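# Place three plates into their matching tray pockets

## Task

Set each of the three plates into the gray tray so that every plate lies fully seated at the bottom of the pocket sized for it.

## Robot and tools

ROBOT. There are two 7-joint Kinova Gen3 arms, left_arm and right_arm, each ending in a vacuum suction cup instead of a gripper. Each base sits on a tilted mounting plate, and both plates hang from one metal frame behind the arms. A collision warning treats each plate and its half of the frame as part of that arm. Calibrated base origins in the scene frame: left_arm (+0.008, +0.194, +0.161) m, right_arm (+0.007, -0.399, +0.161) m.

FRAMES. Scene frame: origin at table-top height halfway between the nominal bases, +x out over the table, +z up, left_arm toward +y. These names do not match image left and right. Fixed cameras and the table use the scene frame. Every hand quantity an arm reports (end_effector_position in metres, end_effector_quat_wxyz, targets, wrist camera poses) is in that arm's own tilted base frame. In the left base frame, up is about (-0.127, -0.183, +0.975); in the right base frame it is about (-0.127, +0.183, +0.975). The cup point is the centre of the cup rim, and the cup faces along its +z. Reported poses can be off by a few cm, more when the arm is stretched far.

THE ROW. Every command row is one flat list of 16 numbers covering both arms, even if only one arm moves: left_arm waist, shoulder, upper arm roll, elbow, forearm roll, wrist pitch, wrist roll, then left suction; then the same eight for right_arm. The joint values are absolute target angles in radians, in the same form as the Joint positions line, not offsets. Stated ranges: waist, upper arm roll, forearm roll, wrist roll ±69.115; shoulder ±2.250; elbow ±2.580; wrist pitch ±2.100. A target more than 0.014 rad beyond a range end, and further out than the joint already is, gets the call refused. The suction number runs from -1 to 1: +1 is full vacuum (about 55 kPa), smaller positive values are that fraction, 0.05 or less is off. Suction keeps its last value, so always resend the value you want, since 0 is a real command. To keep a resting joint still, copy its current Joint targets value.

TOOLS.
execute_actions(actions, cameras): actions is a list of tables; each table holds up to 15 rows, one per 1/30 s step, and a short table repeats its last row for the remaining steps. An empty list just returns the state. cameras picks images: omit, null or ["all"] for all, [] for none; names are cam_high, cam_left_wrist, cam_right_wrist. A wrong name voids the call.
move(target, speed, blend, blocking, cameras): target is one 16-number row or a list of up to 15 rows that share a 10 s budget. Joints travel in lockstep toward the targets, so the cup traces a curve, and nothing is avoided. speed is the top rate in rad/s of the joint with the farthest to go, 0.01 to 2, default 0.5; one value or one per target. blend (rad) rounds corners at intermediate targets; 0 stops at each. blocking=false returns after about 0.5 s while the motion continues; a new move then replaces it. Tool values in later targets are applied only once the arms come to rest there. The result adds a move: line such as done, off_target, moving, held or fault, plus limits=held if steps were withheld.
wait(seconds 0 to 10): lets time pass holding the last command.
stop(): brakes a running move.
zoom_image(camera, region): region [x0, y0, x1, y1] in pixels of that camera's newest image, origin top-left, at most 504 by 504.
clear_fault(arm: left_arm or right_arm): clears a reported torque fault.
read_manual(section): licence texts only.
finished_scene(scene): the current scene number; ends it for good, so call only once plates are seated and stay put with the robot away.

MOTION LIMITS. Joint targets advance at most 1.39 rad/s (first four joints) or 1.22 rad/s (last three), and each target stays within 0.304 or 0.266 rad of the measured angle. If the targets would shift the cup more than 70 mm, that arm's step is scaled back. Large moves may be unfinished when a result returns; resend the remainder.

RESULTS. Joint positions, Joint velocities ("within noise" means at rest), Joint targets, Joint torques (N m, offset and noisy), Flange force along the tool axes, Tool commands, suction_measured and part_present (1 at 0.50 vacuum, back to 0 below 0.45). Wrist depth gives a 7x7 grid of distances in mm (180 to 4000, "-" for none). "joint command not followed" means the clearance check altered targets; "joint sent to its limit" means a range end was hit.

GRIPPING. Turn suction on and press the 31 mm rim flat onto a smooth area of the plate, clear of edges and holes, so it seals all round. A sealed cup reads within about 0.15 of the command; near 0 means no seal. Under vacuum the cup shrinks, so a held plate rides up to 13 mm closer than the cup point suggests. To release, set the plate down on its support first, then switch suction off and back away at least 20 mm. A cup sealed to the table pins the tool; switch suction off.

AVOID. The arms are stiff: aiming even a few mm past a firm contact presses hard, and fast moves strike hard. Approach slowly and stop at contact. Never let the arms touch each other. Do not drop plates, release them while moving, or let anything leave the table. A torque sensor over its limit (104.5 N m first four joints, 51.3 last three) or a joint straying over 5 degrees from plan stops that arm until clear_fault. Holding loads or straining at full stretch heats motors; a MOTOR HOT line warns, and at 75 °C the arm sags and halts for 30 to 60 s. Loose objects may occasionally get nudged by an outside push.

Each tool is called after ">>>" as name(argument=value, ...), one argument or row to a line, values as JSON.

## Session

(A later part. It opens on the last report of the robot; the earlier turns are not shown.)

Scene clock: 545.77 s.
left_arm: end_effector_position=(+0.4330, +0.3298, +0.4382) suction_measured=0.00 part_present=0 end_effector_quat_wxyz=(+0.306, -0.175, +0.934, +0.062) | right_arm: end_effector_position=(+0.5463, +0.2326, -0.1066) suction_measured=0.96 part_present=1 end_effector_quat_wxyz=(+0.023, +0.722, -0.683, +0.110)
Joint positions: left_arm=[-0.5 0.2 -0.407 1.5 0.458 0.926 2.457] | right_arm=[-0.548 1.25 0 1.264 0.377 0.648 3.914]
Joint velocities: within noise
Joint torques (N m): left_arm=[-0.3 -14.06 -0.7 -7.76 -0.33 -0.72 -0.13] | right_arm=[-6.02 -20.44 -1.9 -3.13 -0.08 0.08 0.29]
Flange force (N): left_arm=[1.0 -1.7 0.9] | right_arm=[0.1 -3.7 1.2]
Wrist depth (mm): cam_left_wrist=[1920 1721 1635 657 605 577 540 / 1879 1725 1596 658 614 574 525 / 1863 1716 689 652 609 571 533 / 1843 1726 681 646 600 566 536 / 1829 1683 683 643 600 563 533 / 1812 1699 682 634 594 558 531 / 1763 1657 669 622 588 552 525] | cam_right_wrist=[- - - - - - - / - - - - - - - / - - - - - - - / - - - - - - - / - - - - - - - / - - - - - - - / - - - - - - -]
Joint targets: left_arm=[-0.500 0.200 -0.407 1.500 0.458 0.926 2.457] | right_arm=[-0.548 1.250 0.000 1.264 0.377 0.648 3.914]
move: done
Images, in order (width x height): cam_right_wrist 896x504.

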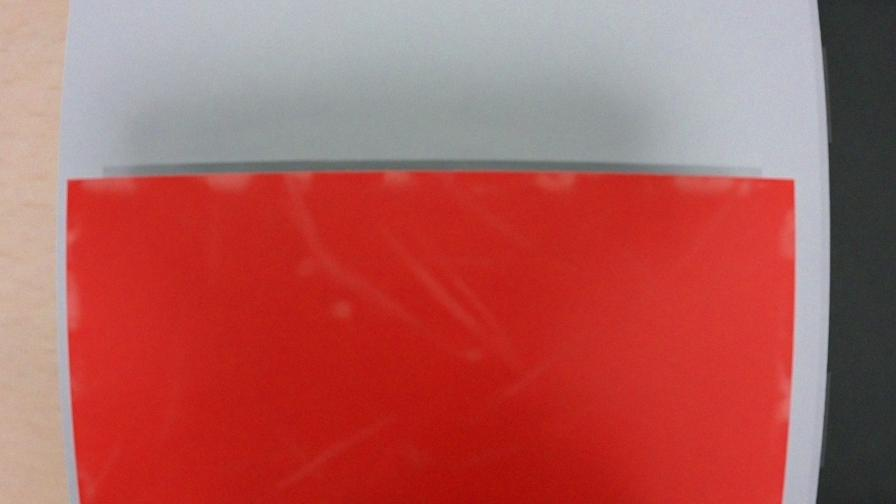

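>>> move(
  target=[-0.5,0.2,-0.407,1.5,0.458,0.926,2.457,0,-0.5416,1.2868,0,1.2434,0.3855,0.6327,3.9108,1],
  speed=0.04,
  cameras=["cam_right_wrist"],
)

Scene clock: 551.13 s.
left_arm: end_effector_position=(+0.4330, +0.3298, +0.4382) suction_measured=0.00 part_present=0 end_effector_quat_wxyz=(+0.306, -0.175, +0.934, +0.062) | right_arm: end_effector_position=(+0.5487, +0.2294, -0.1241) suction_measured=1.00 part_present=1 end_effector_quat_wxyz=(+0.023, +0.722, -0.683, +0.110)
Joint positions: left_arm=[-0.5 0.2 -0.407 1.5 0.458 0.926 2.457] | right_arm=[-0.542 1.287 0 1.243 0.385 0.633 3.911]
Joint velocities: within noise
Joint torques (N m): left_arm=[-0.37 -14.04 -0.65 -7.85 -0.34 -0.7 -0.1] | right_arm=[-5.6 -19.61 -1.53 -2.72 -0.03 0.12 0.31]
Flange force (N): left_arm=[1.5 -1.9 1.0] | right_arm=[-0.3 -3.6 -0.3]
Wrist depth (mm): cam_left_wrist=[1884 1728 1630 662 606 579 544 / 1878 1735 1601 657 613 573 528 / 1864 1706 691 649 607 572 533 / 1879 1721 681 645 599 567 538 / 1847 1690 685 637 596 560 531 / 1805 1654 681 631 595 559 528 / 1764 1684 669 621 587 553 524] | cam_right_wrist=[- - - - - - - / - - - - - - - / - - - - - - - / - - - - - - - / - - - - - - - / - - - - - - - / - - - - - - -]
Joint targets: left_arm=[-0.500 0.200 -0.407 1.500 0.458 0.926 2.457] | right_arm=[-0.542 1.287 0.000 1.243 0.385 0.633 3.911]
move: done
Images, in order (width x height): cam_right_wrist 896x504.

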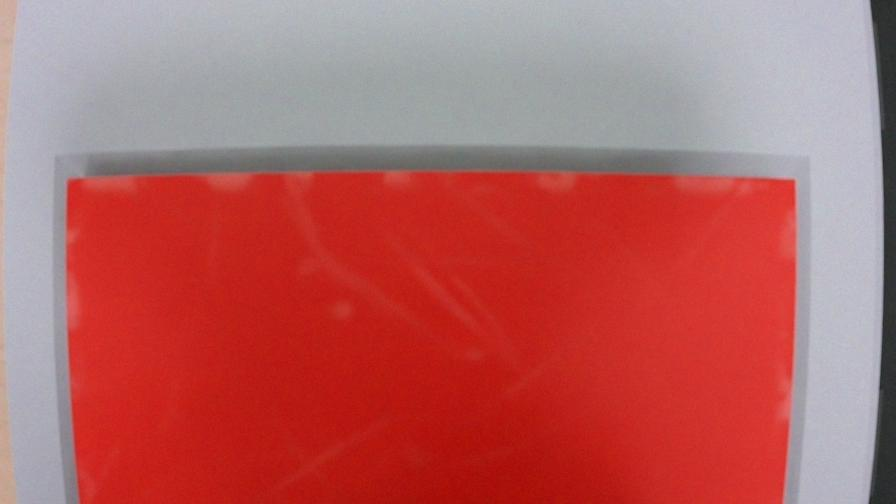

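>>> move(
  target=[-0.5,0.2,-0.407,1.5,0.458,0.926,2.457,0,-0.537,1.3112,0,1.2293,0.3911,0.6222,3.9085,1],
  speed=0.04,
  cameras=["cam_right_wrist"],
)

Scene clock: 559.50 s.
left_arm: end_effector_position=(+0.4330, +0.3298, +0.4382) suction_measured=0.00 part_present=0 end_effector_quat_wxyz=(+0.306, -0.175, +0.934, +0.062) | right_arm: end_effector_position=(+0.5500, +0.2271, -0.1359) suction_measured=1.00 part_present=1 end_effector_quat_wxyz=(+0.023, +0.722, -0.683, +0.110)
Joint positions: left_arm=[-0.5 0.2 -0.407 1.5 0.458 0.926 2.457] | right_arm=[-0.537 1.311 0 1.229 0.391 0.622 3.909]
Joint velocities: within noise
Joint torques (N m): left_arm=[-0.34 -14.08 -0.72 -7.84 -0.33 -0.71 -0.1] | right_arm=[-5.21 -18.05 -1.33 -2.12 0.02 0.14 0.31]
Flange force (N): left_arm=[1.3 -1.7 1.0] | right_arm=[-0.5 -3.8 -3.0]
Wrist depth (mm): cam_left_wrist=[1908 1743 1649 658 603 578 543 / 1907 1756 1608 656 613 576 528 / 1862 1727 695 649 609 571 533 / 1840 1698 678 643 605 566 534 / 1838 1688 674 639 598 563 532 / 1821 1680 676 635 593 557 529 / 1766 1638 670 623 590 554 525] | cam_right_wrist=[- - - - - - - / - - - - - - - / - - - - - - - / - - - - - - - / - - - - - - - / - - - - - - - / - - - - - - -]
Joint targets: left_arm=[-0.500 0.200 -0.407 1.500 0.458 0.926 2.457] | right_arm=[-0.537 1.311 0.000 1.229 0.391 0.622 3.909]
move: done
Images, in order (width x height): cam_right_wrist 896x504.

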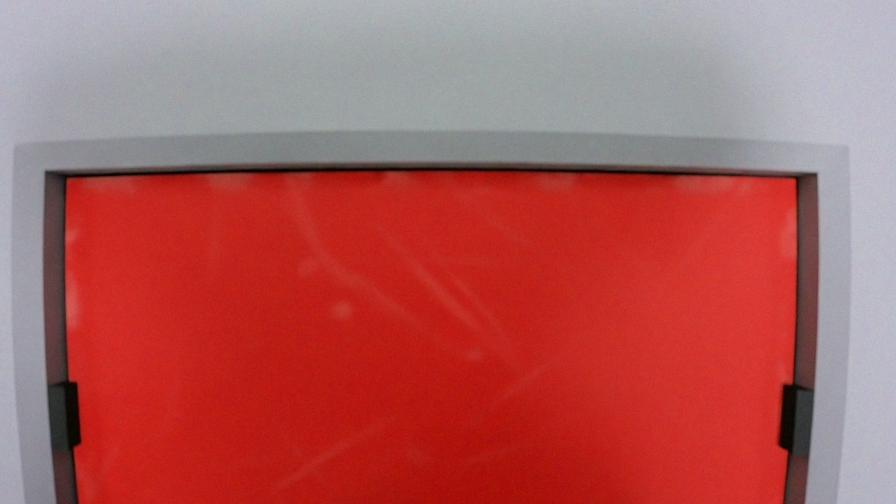

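Excellent. Press by ~3.5 mm.

>>> move(
  target=[-0.5,0.2,-0.407,1.5,0.458,0.926,2.457,0,-0.5356,1.3185,0,1.2251,0.3928,0.6191,3.9078,1],
  speed=0.02,
  cameras=["cam_right_wrist"],
)

>>> move(
  target=[-0.5,0.2,-0.407,1.5,0.458,0.926,2.457,0,-0.537,1.3112,0,1.2293,0.3911,0.6222,3.9085,0],
  speed=0.02,
  cameras=["cam_right_wrist"],
)

>>> wait(
  seconds=1,
  cameras=[],
)

>>> move(
  target=[
    [-0.5,0.2,-0.407,1.5,0.458,0.926,2.457,0,-0.5484,1.2502,0,1.2645,0.3771,0.6484,3.9142,0],
    [-0.5,0.2,-0.407,1.5,0.458,0.926,2.457,0,-0.5993,1.0299,0,1.3262,0.313,0.8086,3.9472,0],
    [-0.5,0.2,-0.407,1.5,0.458,0.926,2.457,0,-0.5777,0.6107,0,1.6265,0.2841,0.9175,3.936,0],
  ],
  speed=[0.1,0.3,0.4],
  blend=[0.01,0.05,0],
)

Scene clock: 571.83 s.
left_arm: end_effector_position=(+0.4330, +0.3298, +0.4382) suction_measured=0.00 part_present=0 end_effector_quat_wxyz=(+0.306, -0.175, +0.934, +0.062) | right_arm: end_effector_position=(+0.5504, +0.2264, -0.1393) suction_measured=1.00 part_present=1 end_effector_quat_wxyz=(+0.023, +0.722, -0.683, +0.110)
Joint positions: left_arm=[-0.5 0.2 -0.407 1.5 0.458 0.926 2.457] | right_arm=[-0.536 1.318 0 1.225 0.393 0.619 3.908]
Joint velocities: within noise
Joint torques (N m): left_arm=[-0.37 -13.98 -0.74 -7.82 -0.33 -0.74 -0.08] | right_arm=[-0.17 7.92 0.43 -2.3 0.62 -5.02 0.3]
Flange force (N): left_arm=[1.4 -1.8 0.8] | right_arm=[10.5 13.3 -63.2]
Wrist depth (mm): cam_left_wrist=[1889 1705 1613 660 603 581 544 / 1886 1723 1607 656 611 576 530 / 1874 1716 687 650 608 572 531 / 1860 1721 684 642 600 565 539 / 1829 1679 681 636 594 562 535 / 1821 1674 681 632 594 558 529 / 1766 1674 668 621 585 552 525] | cam_right_wrist=[- - - - - - - / - - - - - - - / - - - - - - - / - - - - - - - / - - - - - - - / - - - - - - - / - - - - - - -]
Joint targets: left_arm=[-0.500 0.200 -0.407 1.500 0.458 0.926 2.457] | right_arm=[-0.536 1.318 0.000 1.225 0.393 0.619 3.908]
move: done
Images, in order (width x height): cam_right_wrist 896x504.

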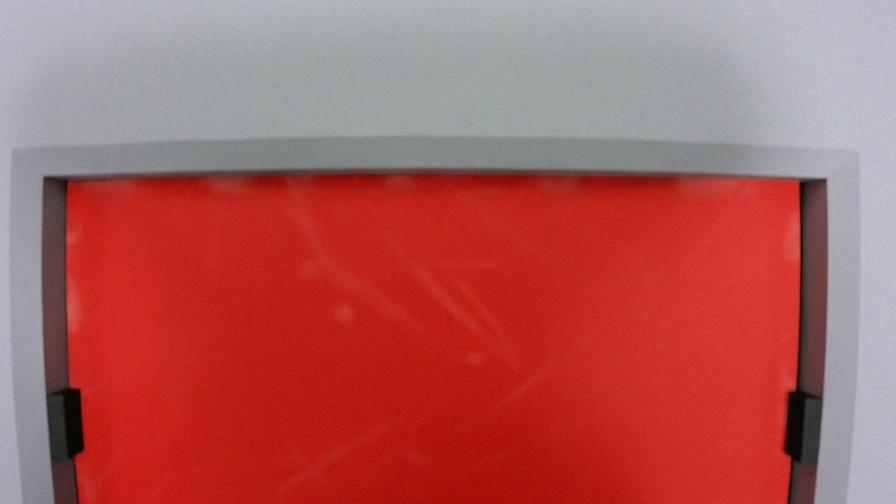

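Scene clock: 572.53 s.
left_arm: end_effector_position=(+0.4330, +0.3298, +0.4382) suction_measured=0.00 part_present=0 end_effector_quat_wxyz=(+0.306, -0.175, +0.934, +0.062) | right_arm: end_effector_position=(+0.5500, +0.2271, -0.1359) suction_measured=0.00 part_present=0 end_effector_quat_wxyz=(+0.023, +0.722, -0.683, +0.110)
Joint positions: left_arm=[-0.5 0.2 -0.407 1.5 0.458 0.926 2.457] | right_arm=[-0.537 1.311 0 1.229 0.391 0.622 3.909]
Joint velocities: within noise
Joint torques (N m): left_arm=[-0.3 -14.1 -0.74 -7.88 -0.3 -0.72 -0.12] | right_arm=[-4.9 -15.81 -1.31 -1.54 -0.08 0.05 0.3]
Flange force (N): left_arm=[1.4 -1.8 1.0] | right_arm=[-0.1 -3.7 -7.1]
Wrist depth (mm): cam_left_wrist=[1895 1742 1642 663 606 580 541 / 1873 1731 1613 658 615 577 529 / 1887 1720 690 649 608 571 530 / 1877 1712 682 642 603 567 537 / 1822 1680 680 639 599 564 532 / 1834 1711 678 634 593 559 528 / 1802 1667 668 625 589 553 525] | cam_right_wrist=[- - - - - - - / - - - - - - - / - - - - - - - / - - - - - - - / - - - - - - - / - - - - - - - / - - - - - - -]
Joint targets: left_arm=[-0.500 0.200 -0.407 1.500 0.458 0.926 2.457] | right_arm=[-0.537 1.311 0.000 1.229 0.391 0.622 3.909]
move: done
Images, in order (width x height): cam_right_wrist 896x504.

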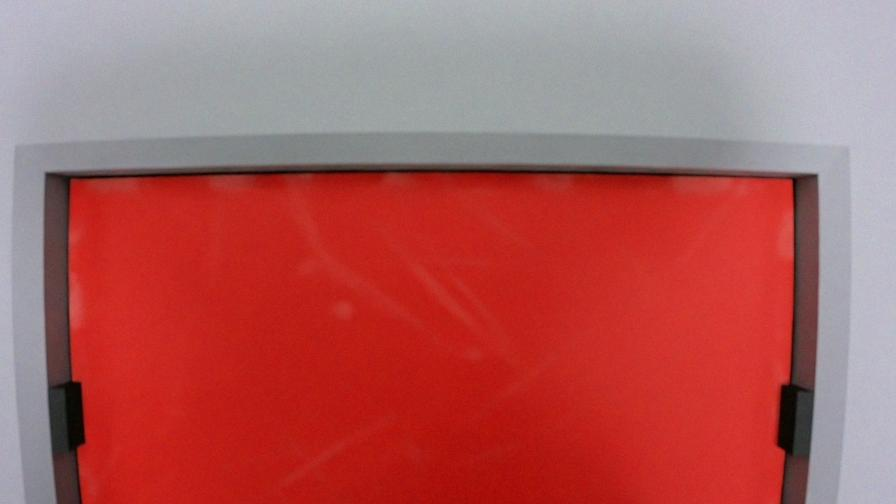

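Scene clock: 573.53 s.
left_arm: end_effector_position=(+0.4330, +0.3298, +0.4382) suction_measured=0.00 part_present=0 end_effector_quat_wxyz=(+0.306, -0.175, +0.934, +0.062) | right_arm: end_effector_position=(+0.5500, +0.2271, -0.1359) suction_measured=0.00 part_present=0 end_effector_quat_wxyz=(+0.023, +0.722, -0.683, +0.110)
Joint positions: left_arm=[-0.5 0.2 -0.407 1.5 0.458 0.926 2.457] | right_arm=[-0.537 1.311 0 1.229 0.391 0.622 3.909]
Joint velocities: within noise
Joint torques (N m): left_arm=[-0.3 -14.05 -0.71 -7.79 -0.28 -0.72 -0.1] | right_arm=[-4.89 -16 -1.27 -1.63 -0.04 0.02 0.29]
Flange force (N): left_arm=[1.2 -1.7 0.9] | right_arm=[-0.2 -3.7 -6.8]
Wrist depth (mm): cam_left_wrist=[1883 1702 1628 656 607 577 541 / 1866 1719 1633 655 614 577 530 / 1915 1745 690 651 606 569 534 / 1880 1714 685 642 601 566 535 / 1817 1679 675 637 594 563 532 / 1813 1699 683 635 593 557 528 / 1763 1669 662 626 587 556 526] | cam_right_wrist=[- - - - - - - / - - - - - - - / - - - - - - - / - - - - - - - / - - - - - - - / - - - - - - - / - - - - - - -]
Joint targets: left_arm=[-0.500 0.200 -0.407 1.500 0.458 0.926 2.457] | right_arm=[-0.537 1.311 0.000 1.229 0.391 0.622 3.909]
Tool commands: left_gripper/suction=+0.0 right_gripper/suction=+0.0
wait: 1.00 s; at rest by 0.17 s
No camera images: "cameras" was empty.

Scene clock: 576.27 s.
left_arm: end_effector_position=(+0.4330, +0.3298, +0.4382) suction_measured=0.00 part_present=0 end_effector_quat_wxyz=(+0.306, -0.175, +0.934, +0.062) | right_arm: end_effector_position=(+0.4579, +0.1954, +0.1657) suction_measured=0.00 part_present=0 end_effector_quat_wxyz=(+0.019, +0.694, -0.711, +0.110)
Joint positions: left_arm=[-0.5 0.2 -0.407 1.5 0.458 0.926 2.457] | right_arm=[-0.578 0.611 0 1.626 0.284 0.918 3.936]
Joint velocities: within noise
Joint torques (N m): left_arm=[-0.35 -13.99 -0.75 -7.83 -0.3 -0.71 -0.11] | right_arm=[-4.65 -14.82 -1.98 -4.35 -0.04 0.06 0.31]
Flange force (N): left_arm=[1.4 -2.0 0.8] | right_arm=[0.4 -3.3 -1.4]
Wrist depth (mm): cam_left_wrist=[1935 1732 1647 658 601 581 541 / 1898 1737 1612 655 614 580 526 / 1883 1710 687 648 608 572 532 / 1873 1697 683 645 603 564 539 / 1845 1684 681 638 596 563 531 / 1758 1685 677 634 593 557 529 / 1770 1654 669 622 588 557 525] | cam_right_wrist=[411 411 390 400 413 414 415 / 412 389 389 400 413 414 414 / 411 398 399 400 414 414 414 / 412 398 399 400 414 414 415 / 411 398 398 401 413 414 415 / 411 398 393 400 413 414 414 / 410 389 389 393 414 415 415]
Joint targets: left_arm=[-0.500 0.200 -0.407 1.500 0.458 0.926 2.457] | right_arm=[-0.578 0.611 0.000 1.627 0.284 0.918 3.936]
move: done

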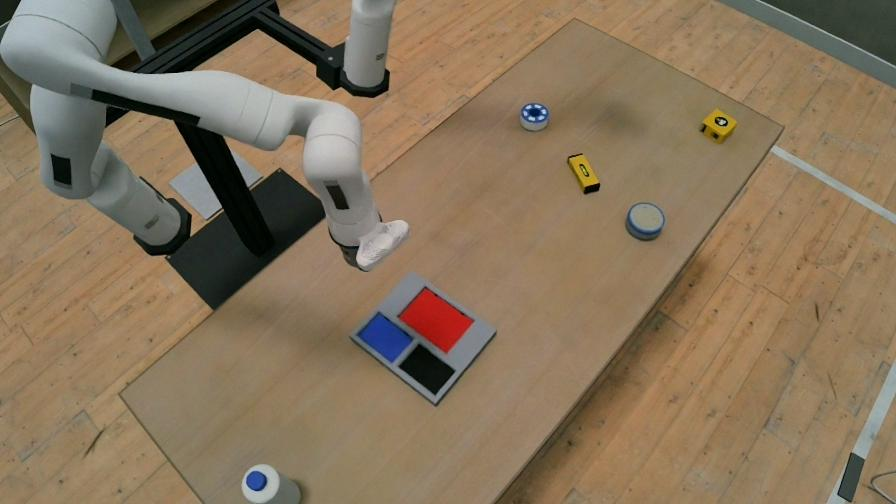

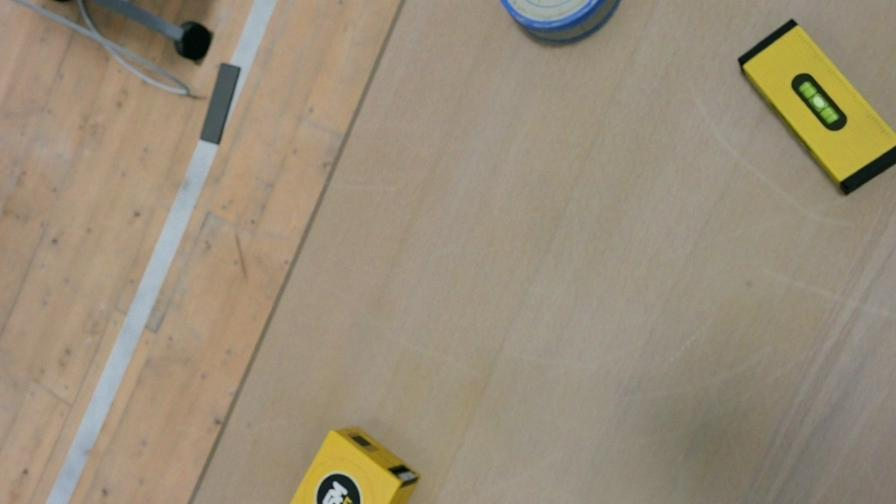

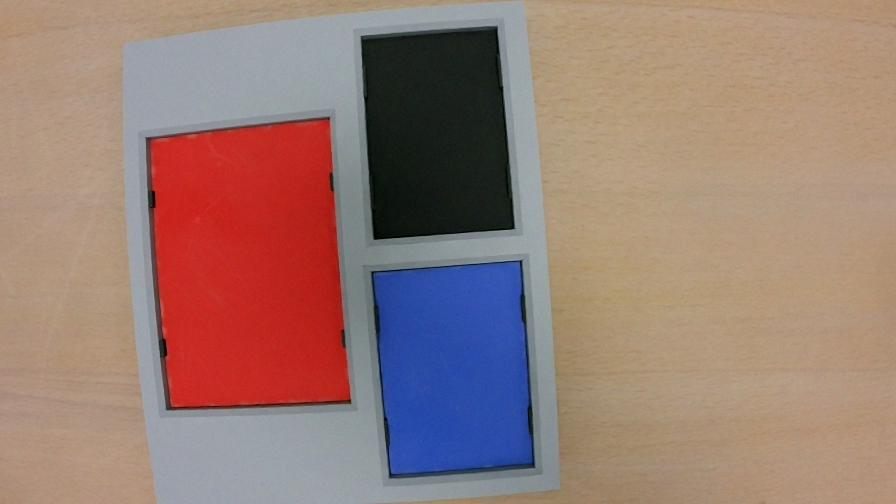

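>>> finished_scene(
  scene=1,
)

The scene is finished: the task was done.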